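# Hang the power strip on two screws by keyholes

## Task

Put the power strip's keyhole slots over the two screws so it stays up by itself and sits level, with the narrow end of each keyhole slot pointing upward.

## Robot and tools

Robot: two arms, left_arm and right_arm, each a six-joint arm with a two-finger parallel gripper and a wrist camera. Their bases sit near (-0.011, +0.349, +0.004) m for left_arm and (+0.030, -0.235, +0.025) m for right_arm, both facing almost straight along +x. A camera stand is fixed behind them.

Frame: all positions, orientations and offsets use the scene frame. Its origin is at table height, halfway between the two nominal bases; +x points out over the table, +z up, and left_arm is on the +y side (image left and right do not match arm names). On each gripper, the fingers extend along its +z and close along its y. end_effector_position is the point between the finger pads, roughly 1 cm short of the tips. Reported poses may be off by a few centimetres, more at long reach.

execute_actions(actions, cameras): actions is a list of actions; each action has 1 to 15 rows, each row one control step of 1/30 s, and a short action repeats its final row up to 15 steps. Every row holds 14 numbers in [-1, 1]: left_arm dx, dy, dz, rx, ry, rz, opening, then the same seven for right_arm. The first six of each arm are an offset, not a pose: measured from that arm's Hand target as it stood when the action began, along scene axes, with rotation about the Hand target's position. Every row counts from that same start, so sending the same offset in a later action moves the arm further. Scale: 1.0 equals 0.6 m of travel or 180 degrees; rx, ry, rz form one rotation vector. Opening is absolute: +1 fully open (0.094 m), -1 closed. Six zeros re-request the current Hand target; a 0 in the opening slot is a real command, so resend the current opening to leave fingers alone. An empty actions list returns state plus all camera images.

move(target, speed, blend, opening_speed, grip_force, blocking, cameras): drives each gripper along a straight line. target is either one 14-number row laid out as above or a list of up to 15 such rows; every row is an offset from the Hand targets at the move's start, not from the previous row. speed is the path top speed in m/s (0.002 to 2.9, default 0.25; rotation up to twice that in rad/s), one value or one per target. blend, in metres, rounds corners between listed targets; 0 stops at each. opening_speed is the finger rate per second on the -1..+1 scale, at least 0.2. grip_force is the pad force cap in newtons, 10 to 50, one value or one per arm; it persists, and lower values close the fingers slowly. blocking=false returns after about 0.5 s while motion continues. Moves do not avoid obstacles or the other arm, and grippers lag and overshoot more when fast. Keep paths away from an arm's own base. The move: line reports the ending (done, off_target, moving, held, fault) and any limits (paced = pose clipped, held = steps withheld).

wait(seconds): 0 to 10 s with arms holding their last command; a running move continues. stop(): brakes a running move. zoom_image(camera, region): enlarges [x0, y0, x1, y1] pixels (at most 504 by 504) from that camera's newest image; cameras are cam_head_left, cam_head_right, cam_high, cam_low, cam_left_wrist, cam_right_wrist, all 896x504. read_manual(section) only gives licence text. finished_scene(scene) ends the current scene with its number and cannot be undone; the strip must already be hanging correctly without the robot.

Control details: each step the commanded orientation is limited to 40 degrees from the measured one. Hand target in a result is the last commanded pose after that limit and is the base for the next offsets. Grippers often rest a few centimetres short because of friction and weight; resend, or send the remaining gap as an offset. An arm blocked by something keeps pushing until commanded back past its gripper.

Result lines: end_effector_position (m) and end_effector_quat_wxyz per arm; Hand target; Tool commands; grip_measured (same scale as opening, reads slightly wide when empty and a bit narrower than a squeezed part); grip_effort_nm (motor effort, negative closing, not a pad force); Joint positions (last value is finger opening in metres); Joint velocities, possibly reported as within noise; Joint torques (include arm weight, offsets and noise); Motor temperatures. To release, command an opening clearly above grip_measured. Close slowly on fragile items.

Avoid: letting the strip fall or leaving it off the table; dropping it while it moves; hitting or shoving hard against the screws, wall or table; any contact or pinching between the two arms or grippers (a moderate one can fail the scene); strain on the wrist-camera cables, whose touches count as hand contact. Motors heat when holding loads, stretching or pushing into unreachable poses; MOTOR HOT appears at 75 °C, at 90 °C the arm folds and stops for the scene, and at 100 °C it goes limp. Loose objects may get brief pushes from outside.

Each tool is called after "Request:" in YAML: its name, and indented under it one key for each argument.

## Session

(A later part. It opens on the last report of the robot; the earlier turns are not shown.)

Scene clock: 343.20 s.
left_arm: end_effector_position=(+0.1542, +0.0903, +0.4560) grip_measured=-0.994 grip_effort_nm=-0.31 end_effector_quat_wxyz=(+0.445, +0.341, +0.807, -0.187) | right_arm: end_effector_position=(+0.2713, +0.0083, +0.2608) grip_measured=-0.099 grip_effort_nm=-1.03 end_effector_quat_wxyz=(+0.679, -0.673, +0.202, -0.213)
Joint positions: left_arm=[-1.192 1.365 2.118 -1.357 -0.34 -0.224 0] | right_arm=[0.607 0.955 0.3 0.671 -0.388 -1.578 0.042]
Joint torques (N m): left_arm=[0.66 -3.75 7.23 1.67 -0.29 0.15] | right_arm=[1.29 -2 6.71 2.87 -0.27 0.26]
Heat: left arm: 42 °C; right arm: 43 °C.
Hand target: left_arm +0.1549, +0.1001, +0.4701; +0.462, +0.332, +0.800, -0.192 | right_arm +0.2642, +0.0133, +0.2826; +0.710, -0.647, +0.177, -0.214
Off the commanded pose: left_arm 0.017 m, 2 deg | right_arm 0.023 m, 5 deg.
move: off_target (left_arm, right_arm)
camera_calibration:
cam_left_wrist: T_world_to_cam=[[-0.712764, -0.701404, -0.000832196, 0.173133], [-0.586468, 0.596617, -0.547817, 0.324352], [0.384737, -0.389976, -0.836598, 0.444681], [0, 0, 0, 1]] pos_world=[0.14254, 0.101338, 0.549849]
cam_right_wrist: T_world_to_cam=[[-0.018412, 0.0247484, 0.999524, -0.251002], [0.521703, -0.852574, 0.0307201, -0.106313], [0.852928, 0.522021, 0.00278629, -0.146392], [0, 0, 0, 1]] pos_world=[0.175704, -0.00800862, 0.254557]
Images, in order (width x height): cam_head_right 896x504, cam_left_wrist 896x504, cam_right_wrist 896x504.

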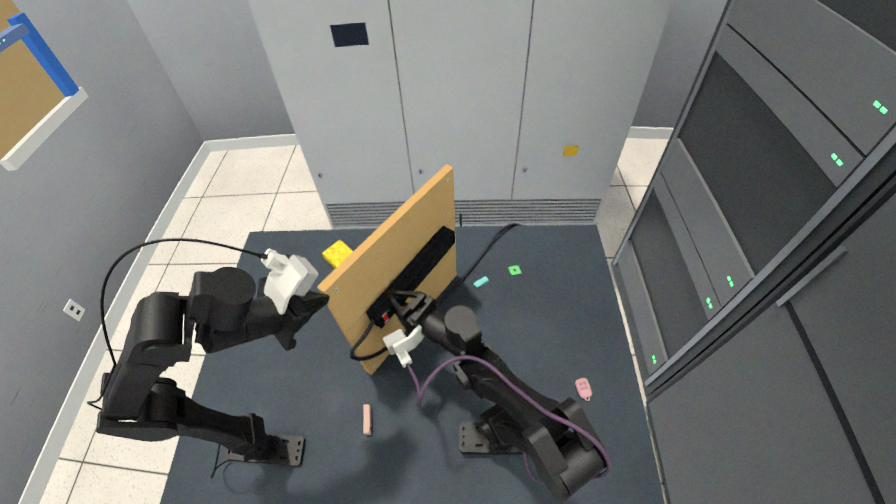

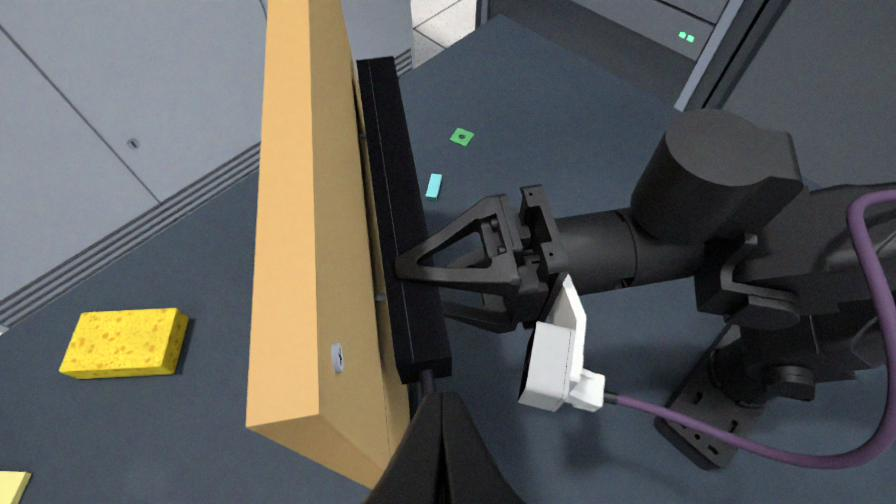

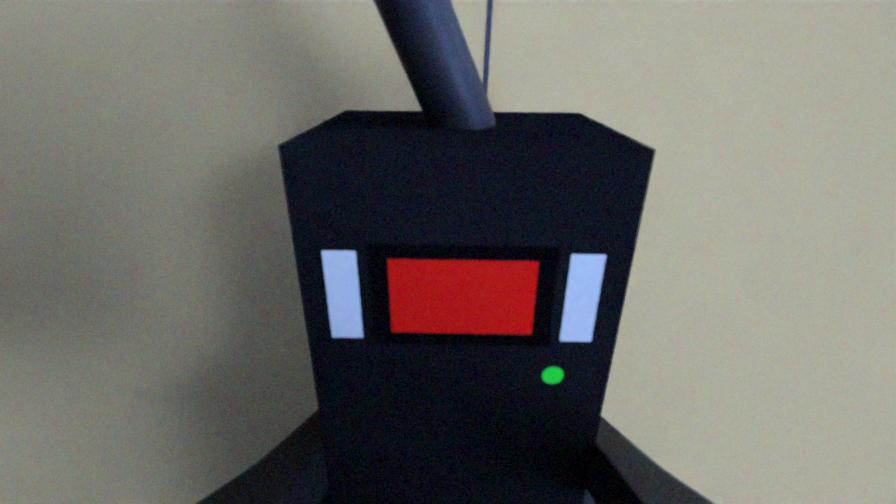

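Request:
move:
  target: [0, 0, 0, 0, 0, 0, -1.0, 0.0155, 0.0222, -0.006, 0, 0, -0.002, -0.6]
  speed: 0.06
  cameras: ["cam_left_wrist", "cam_right_wrist", "cam_head_right"]

Request:
zoom_image:
  camera: "cam_left_wrist"
  region: [320, 200, 520, 400]

Request:
zoom_image:
  camera: "cam_left_wrist"
  region: [320, 30, 460, 210]

Request:
zoom_image:
  camera: "cam_right_wrist"
  region: [360, 0, 560, 160]

Request:
zoom_image:
  camera: "cam_head_right"
  region: [340, 200, 500, 360]

Scene clock: 348.03 s.
left_arm: end_effector_position=(+0.1542, +0.0903, +0.4560) grip_measured=-0.994 grip_effort_nm=-0.31 end_effector_quat_wxyz=(+0.445, +0.341, +0.807, -0.187) | right_arm: end_effector_position=(+0.2738, +0.0120, +0.2575) grip_measured=-0.099 grip_effort_nm=-1.03 end_effector_quat_wxyz=(+0.685, -0.666, +0.199, -0.219)
Joint positions: left_arm=[-1.192 1.365 2.118 -1.357 -0.34 -0.224 0] | right_arm=[0.621 1.01 0.283 0.763 -0.371 -1.576 0.042]
Joint torques (N m): left_arm=[0.66 -3.75 7.21 1.67 -0.3 0.14] | right_arm=[3.22 1.68 9.81 2.68 -0.05 0.23]
Heat: left arm: 42 °C; right arm: 42 °C.
Hand target: left_arm +0.1549, +0.1001, +0.4701; +0.462, +0.332, +0.800, -0.192 | right_arm +0.2735, +0.0266, +0.2791; +0.709, -0.647, +0.180, -0.216
Off the commanded pose: left_arm 0.017 m, 2 deg | right_arm 0.026 m, 4 deg.
move: off_target (left_arm, right_arm)
camera_calibration:
cam_left_wrist: T_world_to_cam=[[-0.712764, -0.701404, -0.000832196, 0.173133], [-0.586468, 0.596617, -0.547817, 0.324352], [0.384737, -0.389976, -0.836598, 0.444681], [0, 0, 0, 1]] pos_world=[0.14254, 0.101338, 0.549849]
cam_right_wrist: T_world_to_cam=[[-0.0335711, 0.0118046, 0.999367, -0.243371], [0.518076, -0.854892, 0.0275015, -0.102487], [0.854675, 0.518671, 0.022584, -0.1561], [0, 0, 0, 1]] pos_world=[0.178341, -0.00377797, 0.249561]
Images, in order (width x height): cam_head_right 896x504, cam_left_wrist 896x504, cam_right_wrist 896x504.

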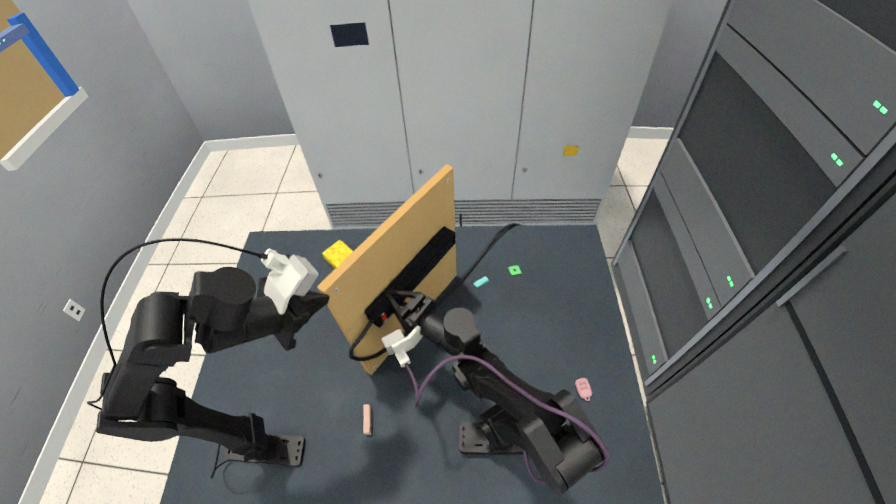

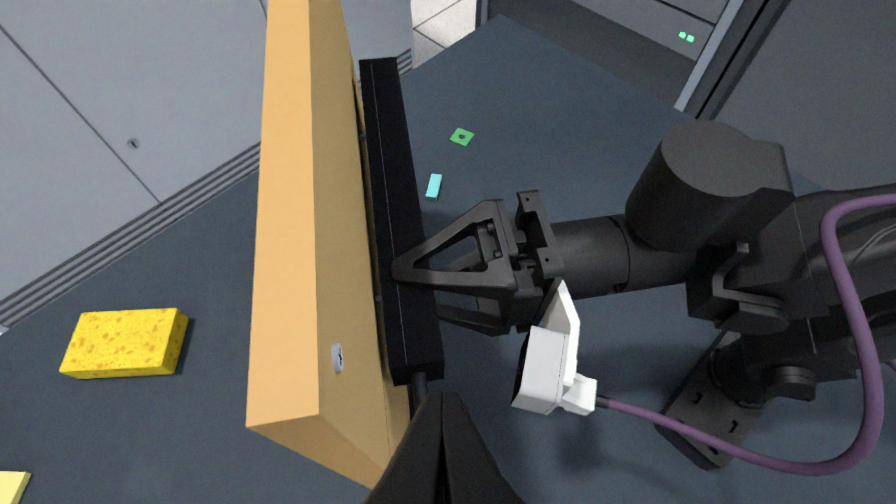

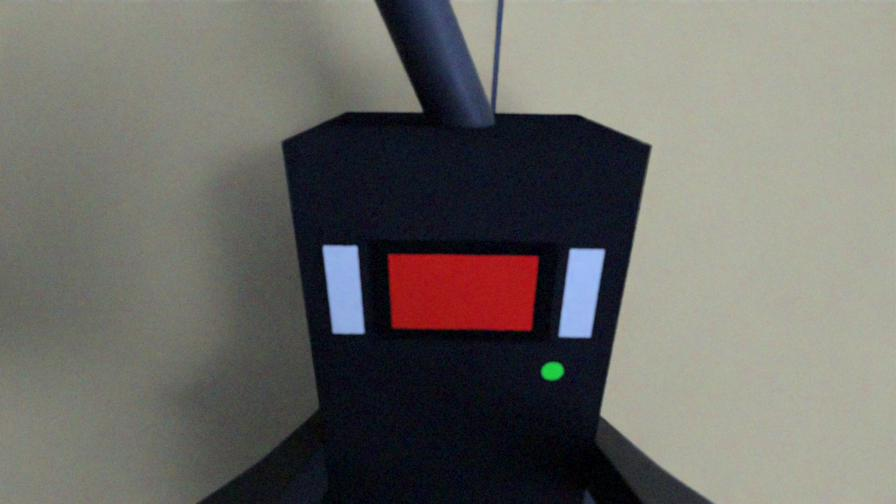

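Scaled by 2.520 from the camera's 896x504 image, which has a finer 1280x720 frame.

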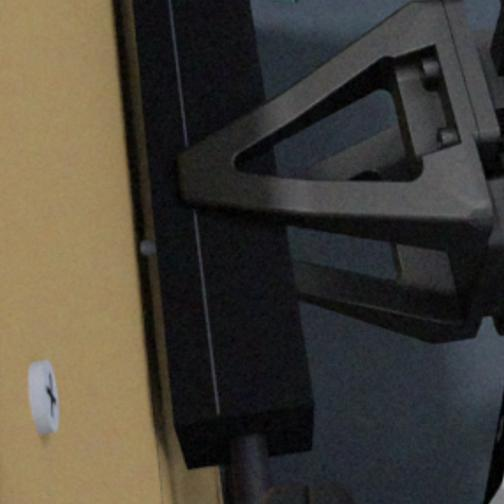

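Scaled by 2.800 from the camera's 896x504 image, which has a finer 1280x720 frame.

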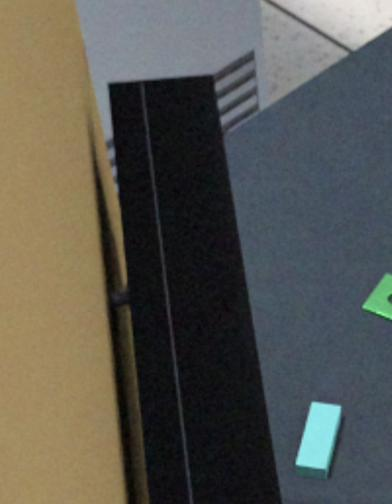

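Scaled by 2.520 from the camera's 896x504 image, which has a finer 1280x720 frame.

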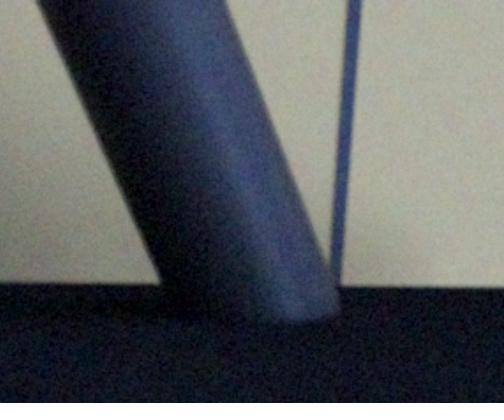

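Scaled by 3.150 from the camera's 896x504 image, which has a finer 1280x720 frame.

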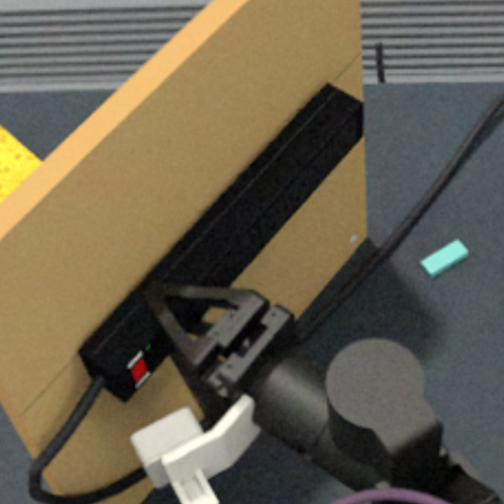

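Request:
move:
  target:
    - [0, 0, 0, 0, 0, 0, -1.0, -0.0065, -0.0095, -0.006, 0.0045, 0.0066, 0.001, -0.6]
    - [0, 0, 0, 0, 0, 0, -1.0, 0.003, 0.0045, -0.006, 0.0045, 0.0066, 0.001, -0.6]
  speed: 0.06
  cameras: ["cam_left_wrist", "cam_right_wrist", "cam_head_right"]

Request:
zoom_image:
  camera: "cam_right_wrist"
  region: [360, 0, 560, 160]

Request:
zoom_image:
  camera: "cam_left_wrist"
  region: [320, 200, 520, 400]

Request:
zoom_image:
  camera: "cam_left_wrist"
  region: [320, 30, 460, 210]

Scene clock: 353.87 s.
left_arm: end_effector_position=(+0.1542, +0.0903, +0.4560) grip_measured=-0.994 grip_effort_nm=-0.31 end_effector_quat_wxyz=(+0.445, +0.341, +0.807, -0.187) | right_arm: end_effector_position=(+0.2739, +0.0121, +0.2570) grip_measured=-0.099 grip_effort_nm=-1.03 end_effector_quat_wxyz=(+0.691, -0.660, +0.198, -0.220)
Joint positions: left_arm=[-1.192 1.365 2.118 -1.357 -0.34 -0.224 0] | right_arm=[0.621 1.03 0.268 0.817 -0.37 -1.567 0.042]
Joint torques (N m): left_arm=[0.66 -3.74 7.21 1.67 -0.3 0.14] | right_arm=[3.79 2.86 10.8 2.48 0 0.35]
Heat: left arm: 42 °C; right arm: 43 °C.
Hand target: left_arm +0.1549, +0.1001, +0.4701; +0.462, +0.332, +0.800, -0.192 | right_arm +0.2752, +0.0293, +0.2753; +0.712, -0.644, +0.187, -0.206
Off the commanded pose: left_arm 0.017 m, 2 deg | right_arm 0.025 m, 4 deg.
move: off_target (left_arm, right_arm)
camera_calibration:
cam_left_wrist: T_world_to_cam=[[-0.712764, -0.701404, -0.000832196, 0.173133], [-0.586468, 0.596617, -0.547817, 0.324352], [0.384737, -0.389976, -0.836598, 0.444681], [0, 0, 0, 1]] pos_world=[0.14254, 0.101338, 0.549849]
cam_right_wrist: T_world_to_cam=[[-0.0414775, -0.00387209, 0.999132, -0.240445], [0.517876, -0.855262, 0.0181844, -0.10004], [0.854449, 0.518181, 0.0374794, -0.159902], [0, 0, 0, 1]] pos_world=[0.178464, -0.00363338, 0.248049]
Images, in order (width x height): cam_head_right 896x504, cam_left_wrist 896x504, cam_right_wrist 896x504.

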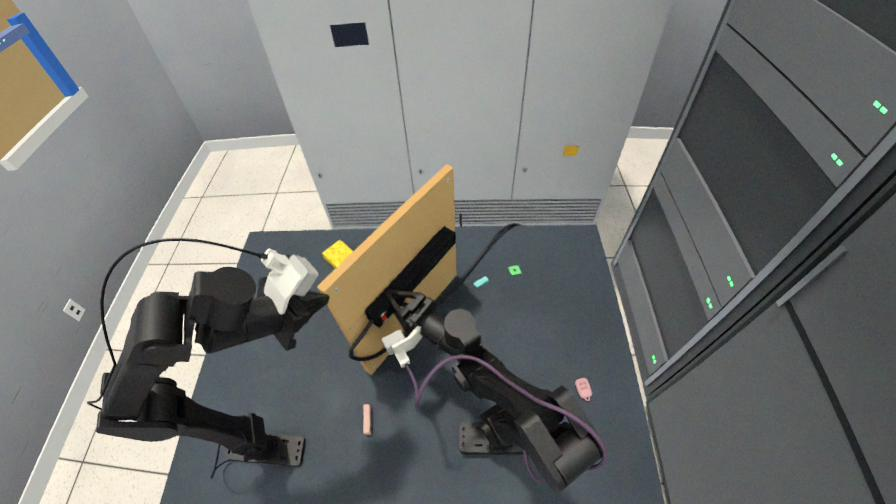

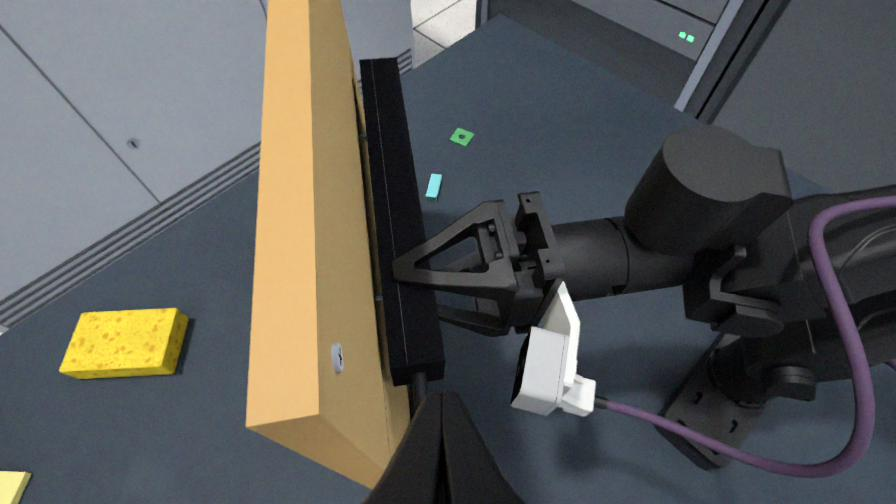

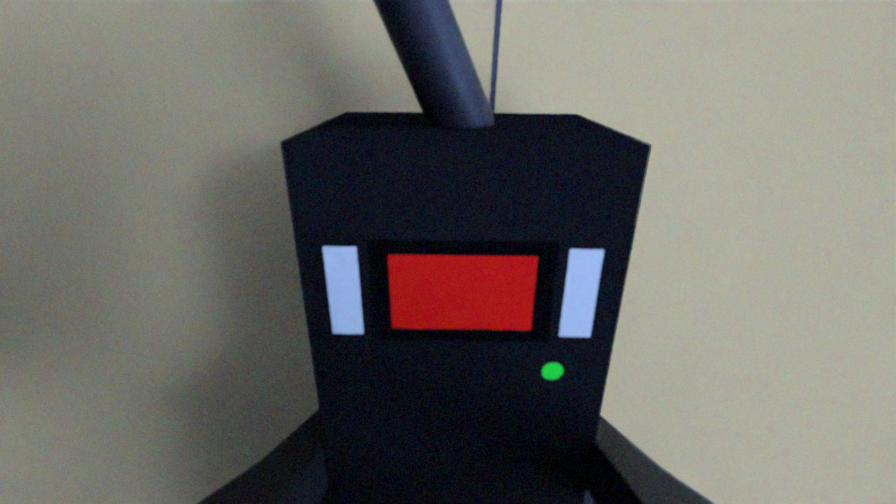

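Scaled by 2.520 from the camera's 896x504 image, which has a finer 1280x720 frame.

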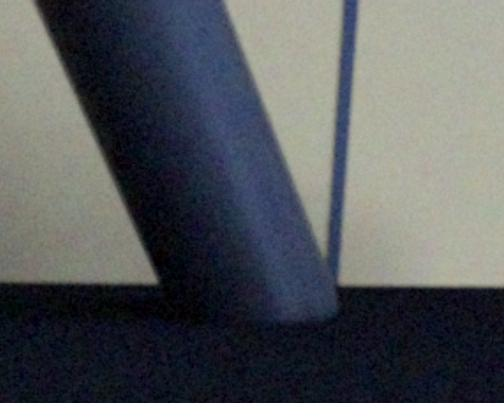

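Scaled by 2.520 from the camera's 896x504 image, which has a finer 1280x720 frame.

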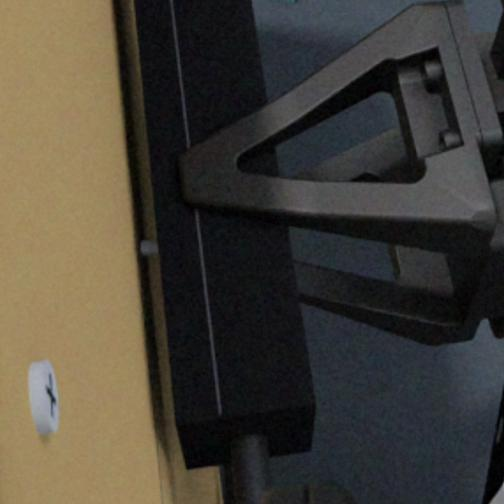

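Scaled by 2.800 from the camera's 896x504 image, which has a finer 1280x720 frame.

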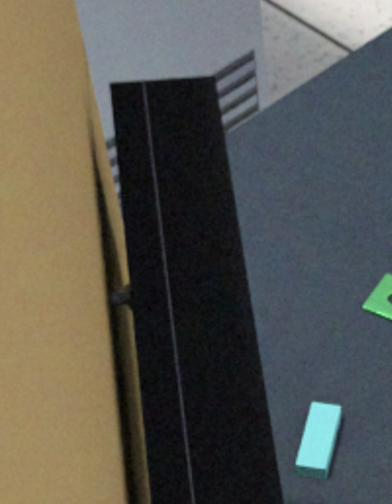

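Request:
move:
  target:
    - [0, 0, 0, 0, 0, 0, -1.0, -0.0155, -0.0225, -0.012, -0.0121, 0.0118, 0, -0.6]
    - [0, 0, 0, 0, 0, 0, -1.0, 0.0, 0.0, -0.012, -0.0121, 0.0118, 0, -0.6]
  speed: 0.06
  cameras: ["cam_left_wrist", "cam_right_wrist"]

Request:
zoom_image:
  camera: "cam_right_wrist"
  region: [360, 0, 560, 160]

Request:
zoom_image:
  camera: "cam_left_wrist"
  region: [320, 200, 520, 400]

Request:
zoom_image:
  camera: "cam_left_wrist"
  region: [320, 30, 460, 210]

Scene clock: 357.93 s.
left_arm: end_effector_position=(+0.1542, +0.0903, +0.4560) grip_measured=-0.994 grip_effort_nm=-0.31 end_effector_quat_wxyz=(+0.445, +0.341, +0.807, -0.187) | right_arm: end_effector_position=(+0.2721, +0.0112, +0.2348) grip_measured=-0.099 grip_effort_nm=-1.03 end_effector_quat_wxyz=(+0.663, -0.687, +0.221, -0.198)
Joint positions: left_arm=[-1.192 1.365 2.118 -1.357 -0.34 -0.224 0] | right_arm=[0.624 1.009 0.268 0.695 -0.365 -1.566 0.042]
Joint torques (N m): left_arm=[0.66 -3.75 7.21 1.67 -0.3 0.14] | right_arm=[3.21 1.48 11.71 2.73 -0.08 0.25]
Heat: left arm: 42 °C; right arm: 43 °C.
Hand target: left_arm +0.1549, +0.1001, +0.4701; +0.462, +0.332, +0.800, -0.192 | right_arm +0.2753, +0.0293, +0.2681; +0.696, -0.661, +0.197, -0.198
Off the commanded pose: left_arm 0.017 m, 2 deg | right_arm 0.038 m, 6 deg.
move: off_target (left_arm, right_arm)
camera_calibration:
cam_left_wrist: T_world_to_cam=[[-0.712764, -0.701404, -0.000832196, 0.173133], [-0.586468, 0.596617, -0.547817, 0.324352], [0.384737, -0.389976, -0.836598, 0.444681], [0, 0, 0, 1]] pos_world=[0.14254, 0.101338, 0.549849]
cam_right_wrist: T_world_to_cam=[[0.0421725, 0.0522199, 0.997745, -0.241374], [0.51798, -0.855087, 0.0228596, -0.100627], [0.854353, 0.515848, -0.06311, -0.133455], [0, 0, 0, 1]] pos_world=[0.17632, -0.00459781, 0.234708]
Images, in order (width x height): cam_left_wrist 896x504, cam_right_wrist 896x504.

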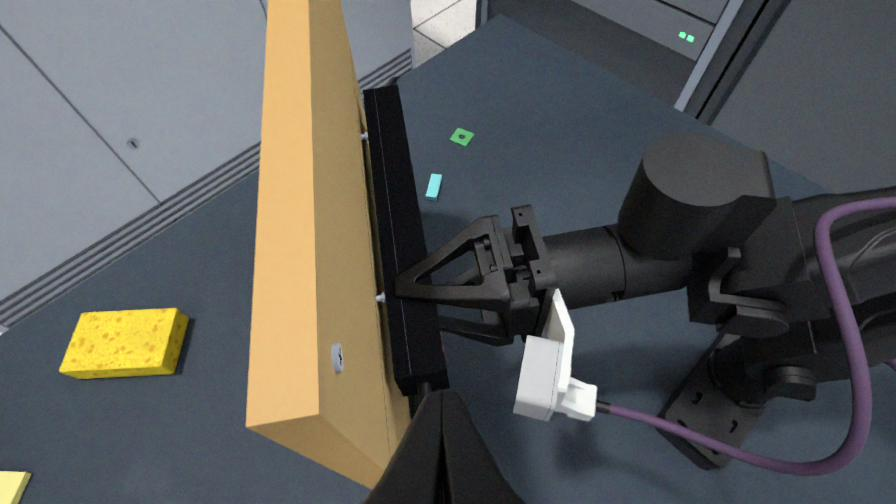

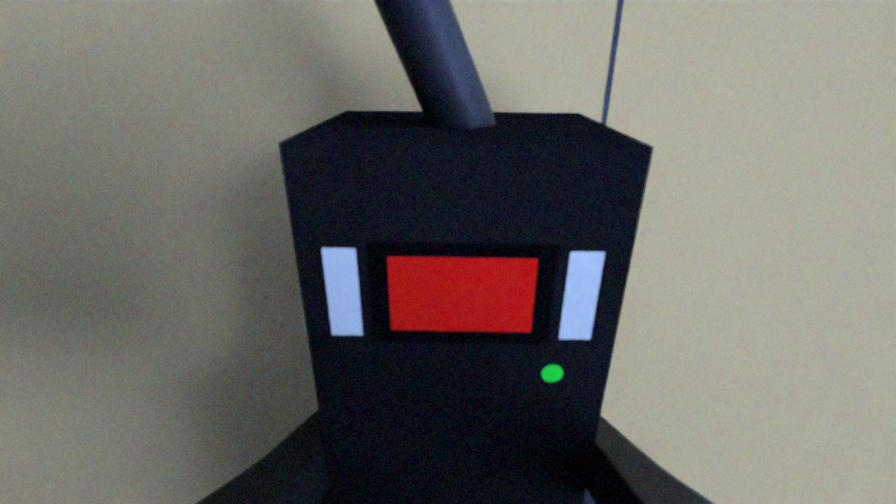

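Scaled by 2.520 from the camera's 896x504 image, which has a finer 1280x720 frame.

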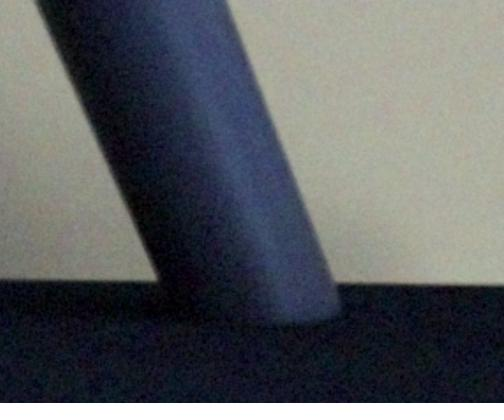

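Scaled by 2.520 from the camera's 896x504 image, which has a finer 1280x720 frame.

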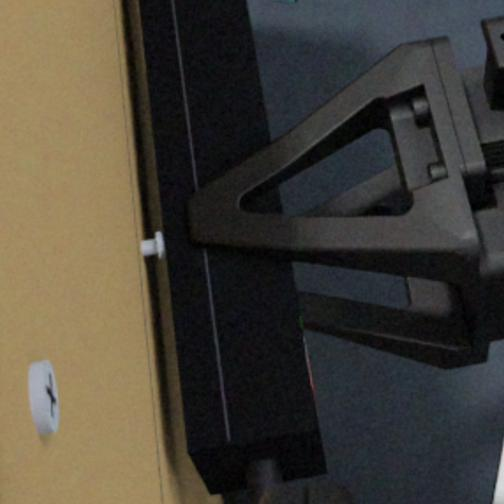

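Scaled by 2.800 from the camera's 896x504 image, which has a finer 1280x720 frame.

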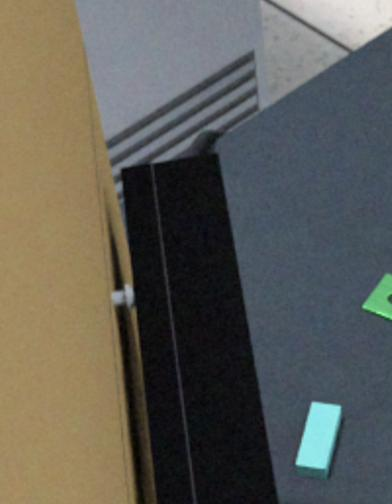

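Request:
move:
  target: [0, 0, 0, 0, 0, 0, -1.0, -0.0195, -0.028, 0.0465, 0.0074, -0.0147, 0, -0.6]
  speed: 0.08
  cameras: ["cam_left_wrist", "cam_right_wrist"]

Request:
zoom_image:
  camera: "cam_right_wrist"
  region: [360, 0, 560, 160]

Request:
zoom_image:
  camera: "cam_left_wrist"
  region: [320, 200, 520, 400]

Request:
zoom_image:
  camera: "cam_left_wrist"
  region: [320, 30, 460, 210]

Scene clock: 360.63 s.
left_arm: end_effector_position=(+0.1542, +0.0903, +0.4560) grip_measured=-0.994 grip_effort_nm=-0.31 end_effector_quat_wxyz=(+0.445, +0.341, +0.807, -0.187) | right_arm: end_effector_position=(+0.2670, +0.0076, +0.2516) grip_measured=-0.099 grip_effort_nm=-1.03 end_effector_quat_wxyz=(+0.668, -0.683, +0.215, -0.203)
Joint positions: left_arm=[-1.192 1.365 2.118 -1.357 -0.34 -0.224 0] | right_arm=[0.622 0.925 0.294 0.603 -0.37 -1.572 0.042]
Joint torques (N m): left_arm=[0.66 -3.75 7.24 1.67 -0.3 0.15] | right_arm=[0.01 -3.95 10.93 2.49 -0.39 0.24]
Heat: left arm: 42 °C; right arm: 44 °C.
Hand target: left_arm +0.1549, +0.1001, +0.4701; +0.462, +0.332, +0.800, -0.192 | right_arm +0.2636, +0.0125, +0.2961; +0.708, -0.648, +0.183, -0.211
Off the commanded pose: left_arm 0.017 m, 2 deg | right_arm 0.045 m, 7 deg.
move: off_target (left_arm, right_arm)
camera_calibration:
cam_left_wrist: T_world_to_cam=[[-0.712764, -0.701404, -0.000832196, 0.173133], [-0.586468, 0.596617, -0.547817, 0.324352], [0.384737, -0.389976, -0.836598, 0.444681], [0, 0, 0, 1]] pos_world=[0.14254, 0.101338, 0.549849]
cam_right_wrist: T_world_to_cam=[[0.0227264, 0.0452316, 0.998718, -0.252719], [0.519665, -0.853948, 0.0268498, -0.102859], [0.854068, 0.518389, -0.0429125, -0.131236], [0, 0, 0, 1]] pos_world=[0.17128, -0.00837345, 0.249525]
Images, in order (width x height): cam_left_wrist 896x504, cam_right_wrist 896x504.

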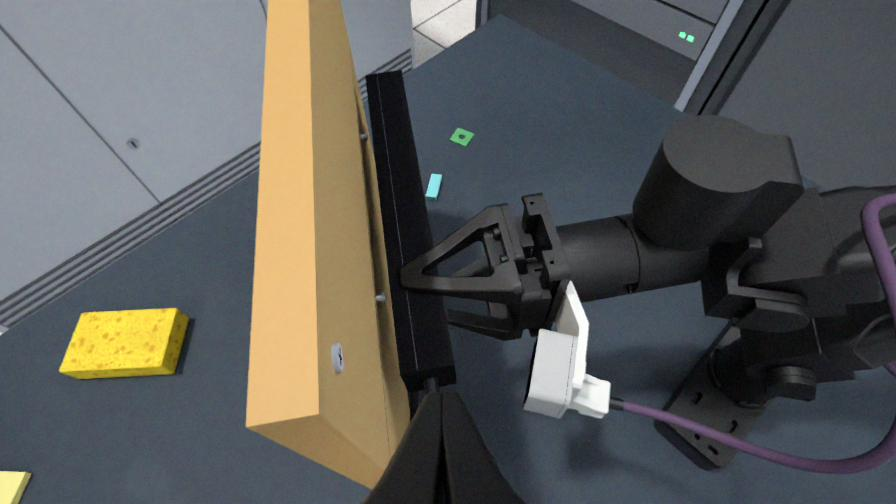

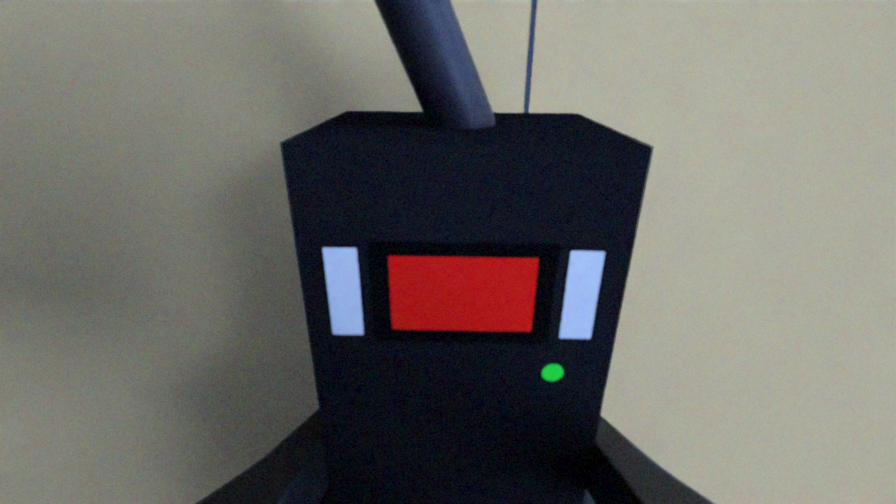

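Scaled by 2.520 from the camera's 896x504 image, which has a finer 1280x720 frame.

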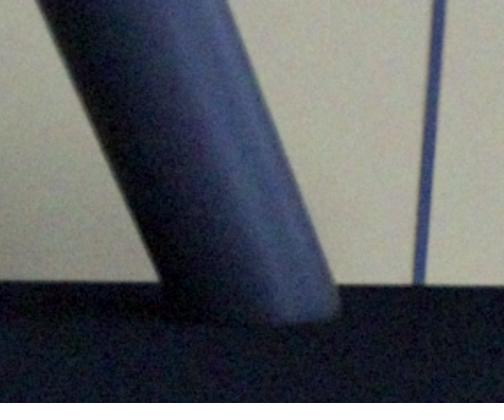

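Scaled by 2.520 from the camera's 896x504 image, which has a finer 1280x720 frame.

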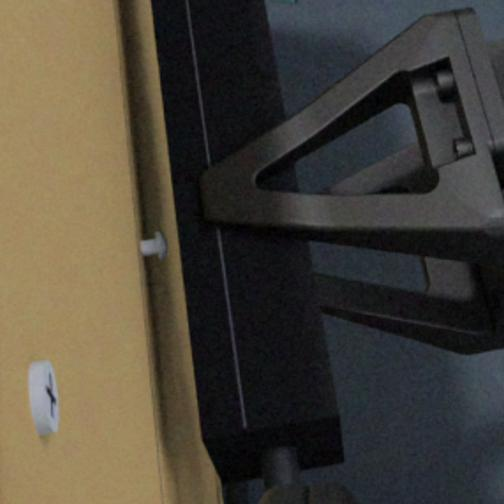

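Scaled by 2.800 from the camera's 896x504 image, which has a finer 1280x720 frame.

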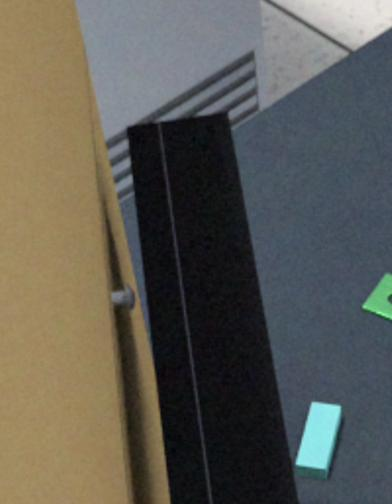

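Request:
move:
  target: [0, 0, 0, 0, 0, 0, -1.0, 0, 0, 0.015, 0.006, -0.0089, 0, -0.6]
  speed: 0.06
  cameras: ["cam_right_wrist", "cam_left_wrist"]

Request:
zoom_image:
  camera: "cam_right_wrist"
  region: [360, 0, 560, 160]

Scene clock: 362.73 s.
left_arm: end_effector_position=(+0.1542, +0.0903, +0.4560) grip_measured=-0.994 grip_effort_nm=-0.31 end_effector_quat_wxyz=(+0.445, +0.341, +0.807, -0.187) | right_arm: end_effector_position=(+0.2662, +0.0072, +0.2531) grip_measured=-0.099 grip_effort_nm=-1.03 end_effector_quat_wxyz=(+0.669, -0.682, +0.213, -0.204)
Joint positions: left_arm=[-1.192 1.365 2.118 -1.357 -0.34 -0.224 0] | right_arm=[0.622 0.917 0.294 0.599 -0.37 -1.573 0.042]
Joint torques (N m): left_arm=[0.65 -3.75 7.23 1.67 -0.3 0.14] | right_arm=[-0.12 -3.52 10.99 2.8 -0.34 0.25]
Heat: left arm: 42 °C; right arm: 44 °C.
Hand target: left_arm +0.1549, +0.1001, +0.4701; +0.462, +0.332, +0.800, -0.192 | right_arm +0.2636, +0.0125, +0.3052; +0.717, -0.639, +0.175, -0.218
Off the commanded pose: left_arm 0.017 m, 2 deg | right_arm 0.052 m, 9 deg.
move: off_target (left_arm, right_arm)
camera_calibration:
cam_left_wrist: T_world_to_cam=[[-0.712764, -0.701404, -0.000832196, 0.173133], [-0.586468, 0.596617, -0.547817, 0.324352], [0.384737, -0.389976, -0.836598, 0.444681], [0, 0, 0, 1]] pos_world=[0.14254, 0.101338, 0.549849]
cam_right_wrist: T_world_to_cam=[[0.0182654, 0.0434863, 0.998887, -0.253079], [0.520168, -0.853616, 0.0276503, -0.103185], [0.853869, 0.519084, -0.0382118, -0.1314], [0, 0, 0, 1]] pos_world=[0.170494, -0.00886723, 0.250629]
Images, in order (width x height): cam_left_wrist 896x504, cam_right_wrist 896x504.

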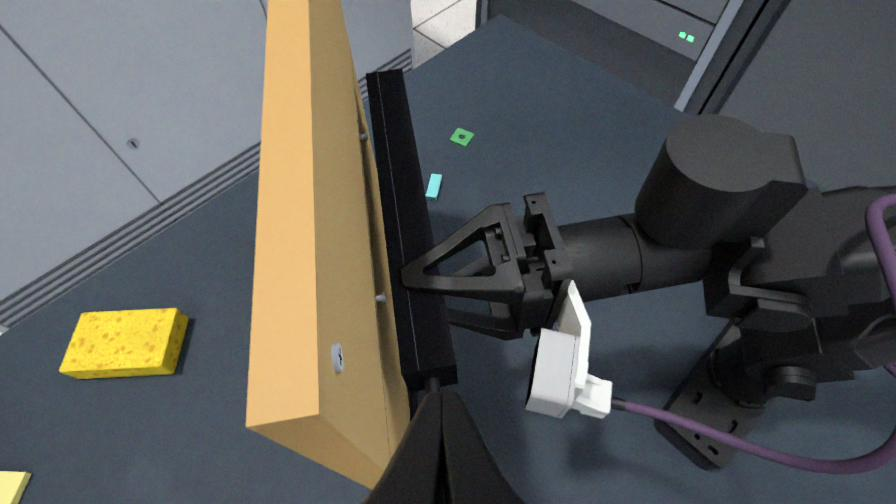

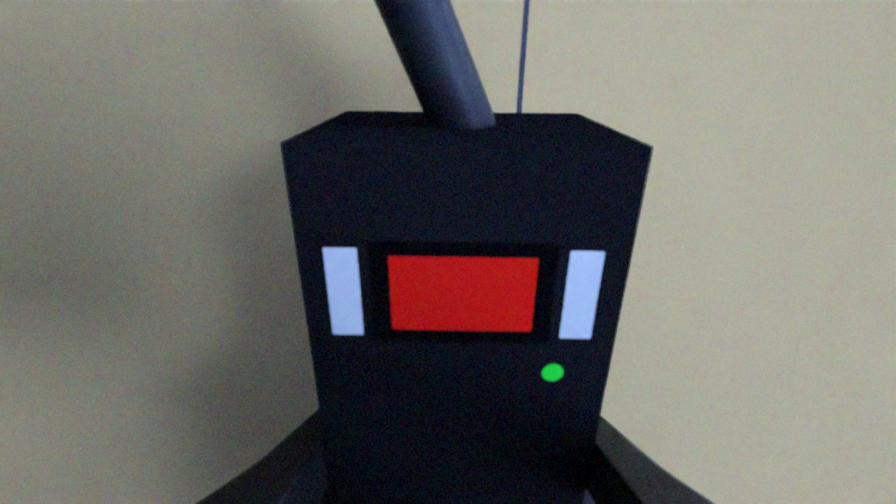

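Scaled by 2.520 from the camera's 896x504 image, which has a finer 1280x720 frame.

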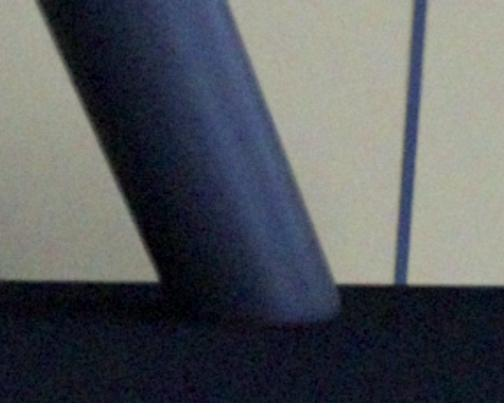

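Request:
move:
  target: [0, 0, 0, 0, 0, 0, -1.0, 0.009, 0.013, 0.008, 0.003, -0.002, 0, -0.6]
  speed: 0.06
  cameras: ["cam_right_wrist", "cam_left_wrist"]

Request:
zoom_image:
  camera: "cam_right_wrist"
  region: [360, 0, 560, 160]

Request:
zoom_image:
  camera: "cam_left_wrist"
  region: [320, 200, 520, 400]

Request:
zoom_image:
  camera: "cam_left_wrist"
  region: [320, 30, 460, 210]

Scene clock: 364.83 s.
left_arm: end_effector_position=(+0.1542, +0.0903, +0.4560) grip_measured=-0.994 grip_effort_nm=-0.31 end_effector_quat_wxyz=(+0.445, +0.341, +0.807, -0.187) | right_arm: end_effector_position=(+0.2702, +0.0114, +0.2612) grip_measured=-0.099 grip_effort_nm=-1.03 end_effector_quat_wxyz=(+0.674, -0.678, +0.207, -0.208)
Joint positions: left_arm=[-1.192 1.365 2.118 -1.357 -0.34 -0.224 0] | right_arm=[0.625 0.947 0.319 0.622 -0.37 -1.575 0.042]
Joint torques (N m): left_arm=[0.65 -3.75 7.23 1.67 -0.3 0.14] | right_arm=[1.06 -1.91 11.14 2.94 -0.23 0.29]
Heat: left arm: 42 °C; right arm: 44 °C.
Hand target: left_arm +0.1549, +0.1001, +0.4701; +0.462, +0.332, +0.800, -0.192 | right_arm +0.2690, +0.0203, +0.3099; +0.720, -0.635, +0.174, -0.220
Off the commanded pose: left_arm 0.017 m, 2 deg | right_arm 0.050 m, 8 deg.
move: off_target (left_arm, right_arm)
camera_calibration:
cam_left_wrist: T_world_to_cam=[[-0.712764, -0.701404, -0.000832196, 0.173133], [-0.586468, 0.596617, -0.547817, 0.324352], [0.384737, -0.389976, -0.836598, 0.444681], [0, 0, 0, 1]] pos_world=[0.14254, 0.101338, 0.549849]
cam_right_wrist: T_world_to_cam=[[0.00119222, 0.0340781, 0.999418, -0.25693], [0.522324, -0.852273, 0.0284376, -0.102686], [0.852746, 0.521987, -0.0188159, -0.141433], [0, 0, 0, 1]] pos_world=[0.174548, -0.00493516, 0.25704]
Images, in order (width x height): cam_left_wrist 896x504, cam_right_wrist 896x504.

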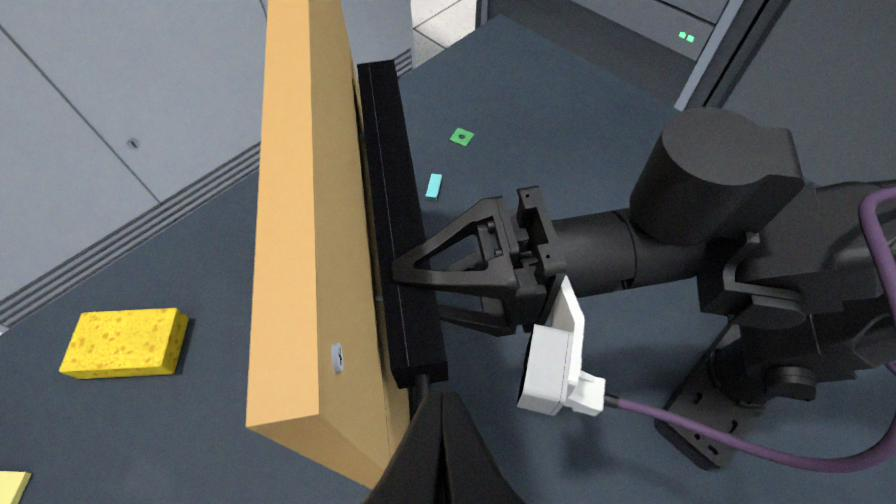

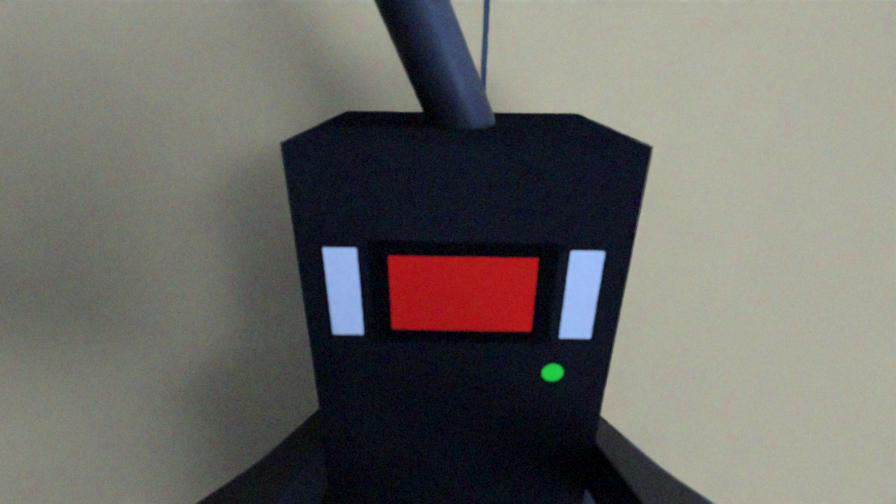

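Scaled by 2.520 from the camera's 896x504 image, which has a finer 1280x720 frame.

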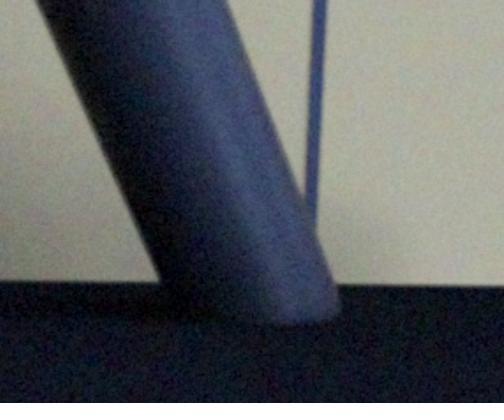

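Scaled by 2.520 from the camera's 896x504 image, which has a finer 1280x720 frame.

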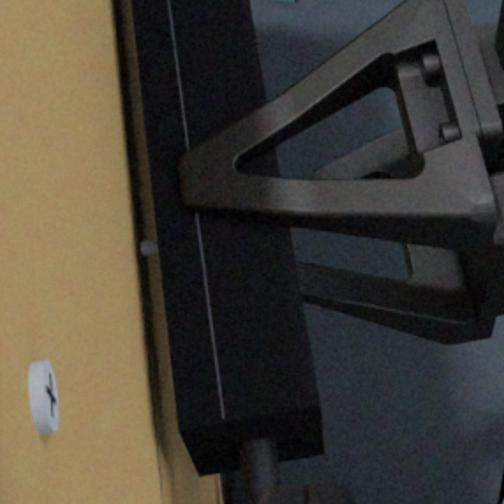

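Scaled by 2.800 from the camera's 896x504 image, which has a finer 1280x720 frame.

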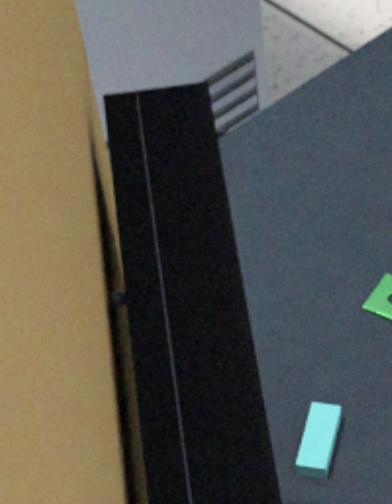

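Request:
move:
  target: [0, 0, 0, 0, 0, 0, -1.0, 0.006, 0.001, -0.016, 0.001, 0.0015, 0, -0.6]
  speed: 0.06
  cameras: ["cam_right_wrist", "cam_left_wrist"]

Request:
zoom_image:
  camera: "cam_right_wrist"
  region: [360, 0, 560, 160]

Request:
zoom_image:
  camera: "cam_left_wrist"
  region: [320, 200, 520, 400]

Request:
zoom_image:
  camera: "cam_left_wrist"
  region: [320, 30, 460, 210]

Scene clock: 368.57 s.
left_arm: end_effector_position=(+0.1542, +0.0903, +0.4560) grip_measured=-0.994 grip_effort_nm=-0.31 end_effector_quat_wxyz=(+0.445, +0.341, +0.807, -0.187) | right_arm: end_effector_position=(+0.2714, +0.0121, +0.2622) grip_measured=-0.099 grip_effort_nm=-1.03 end_effector_quat_wxyz=(+0.677, -0.676, +0.204, -0.207)
Joint positions: left_arm=[-1.192 1.365 2.118 -1.357 -0.34 -0.224 0] | right_arm=[0.619 0.961 0.319 0.646 -0.381 -1.574 0.042]
Joint torques (N m): left_arm=[0.66 -3.75 7.21 1.66 -0.29 0.14] | right_arm=[0.98 0.16 9.36 3.28 -0.09 0.35]
Heat: left arm: 42 °C; right arm: 44 °C.
Hand target: left_arm +0.1549, +0.1001, +0.4701; +0.462, +0.332, +0.800, -0.192 | right_arm +0.2726, +0.0209, +0.3002; +0.721, -0.634, +0.176, -0.218
Off the commanded pose: left_arm 0.017 m, 2 deg | right_arm 0.039 m, 8 deg.
move: off_target (left_arm, right_arm)
camera_calibration:
cam_left_wrist: T_world_to_cam=[[-0.712764, -0.701404, -0.000832196, 0.173133], [-0.586468, 0.596617, -0.547817, 0.324352], [0.384737, -0.389976, -0.836598, 0.444681], [0, 0, 0, 1]] pos_world=[0.14254, 0.101338, 0.549849]
cam_right_wrist: T_world_to_cam=[[-0.00559897, 0.0282194, 0.999586, -0.256017], [0.527046, -0.84941, 0.0269319, -0.103623], [0.849818, 0.526979, -0.0101171, -0.14438], [0, 0, 0, 1]] pos_world=[0.175877, -0.00470885, 0.257241]
Images, in order (width x height): cam_left_wrist 896x504, cam_right_wrist 896x504.

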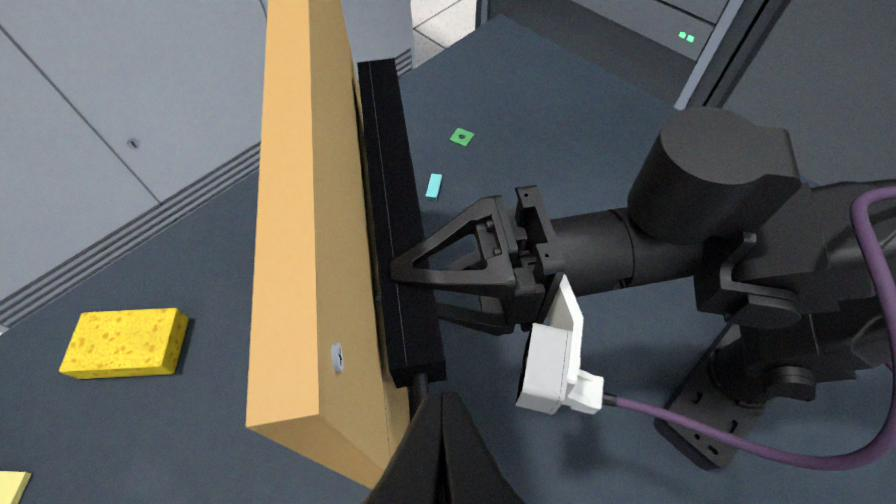

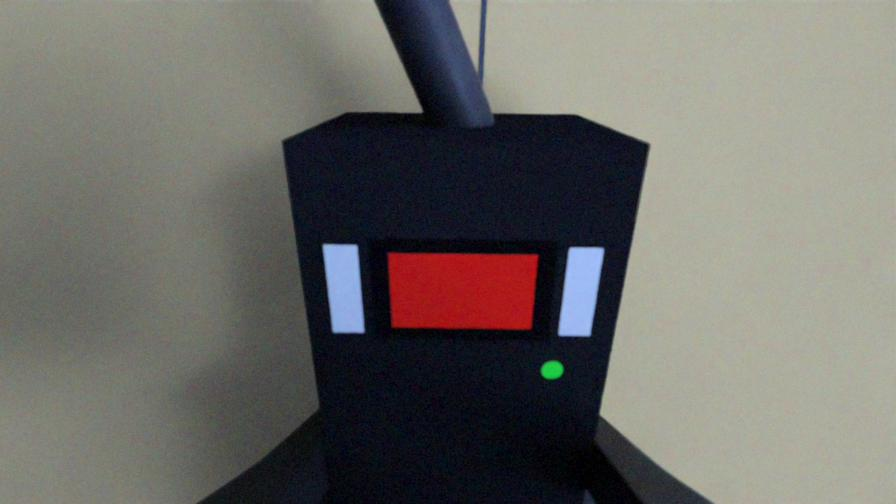

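Scaled by 2.520 from the camera's 896x504 image, which has a finer 1280x720 frame.

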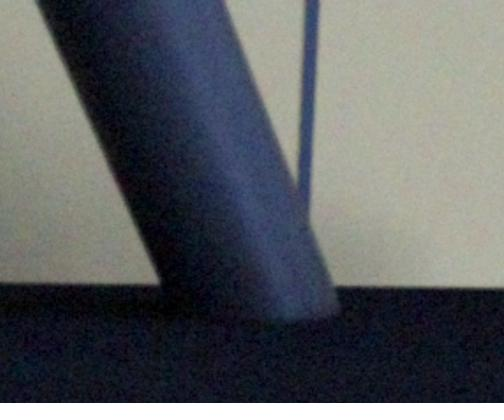

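Scaled by 2.520 from the camera's 896x504 image, which has a finer 1280x720 frame.

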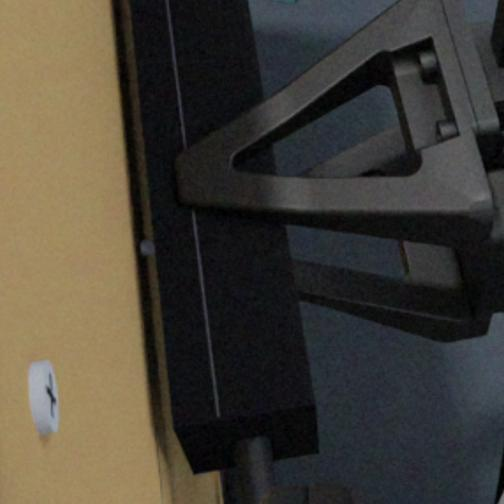

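Scaled by 2.800 from the camera's 896x504 image, which has a finer 1280x720 frame.

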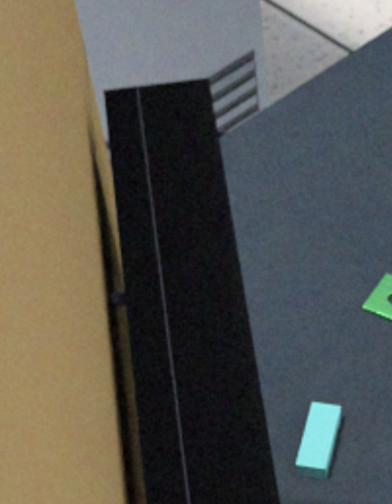

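Request:
move:
  target: [0, 0, 0, 0, 0, 0, -1.0, 0, 0, -0.013, 0, 0, 0, -0.6]
  speed: 0.06
  cameras: []

Scene clock: 370.33 s.
left_arm: end_effector_position=(+0.1542, +0.0903, +0.4560) grip_measured=-0.994 grip_effort_nm=-0.31 end_effector_quat_wxyz=(+0.445, +0.341, +0.807, -0.187) | right_arm: end_effector_position=(+0.2713, +0.0119, +0.2616) grip_measured=-0.099 grip_effort_nm=-1.03 end_effector_quat_wxyz=(+0.687, -0.666, +0.200, -0.211)
Joint positions: left_arm=[-1.192 1.365 2.118 -1.357 -0.34 -0.224 0] | right_arm=[0.619 0.986 0.292 0.73 -0.382 -1.563 0.042]
Joint torques (N m): left_arm=[0.66 -3.77 7.23 1.67 -0.3 0.14] | right_arm=[1.37 0.73 9.52 2.97 -0.14 0.24]
Heat: left arm: 42 °C; right arm: 44 °C.
Hand target: left_arm +0.1549, +0.1001, +0.4701; +0.462, +0.332, +0.800, -0.192 | right_arm +0.2725, +0.0209, +0.2926; +0.721, -0.634, +0.176, -0.218
Off the commanded pose: left_arm 0.017 m, 2 deg | right_arm 0.032 m, 6 deg.
move: off_target (left_arm, right_arm)
No camera images: "cameras" was empty.


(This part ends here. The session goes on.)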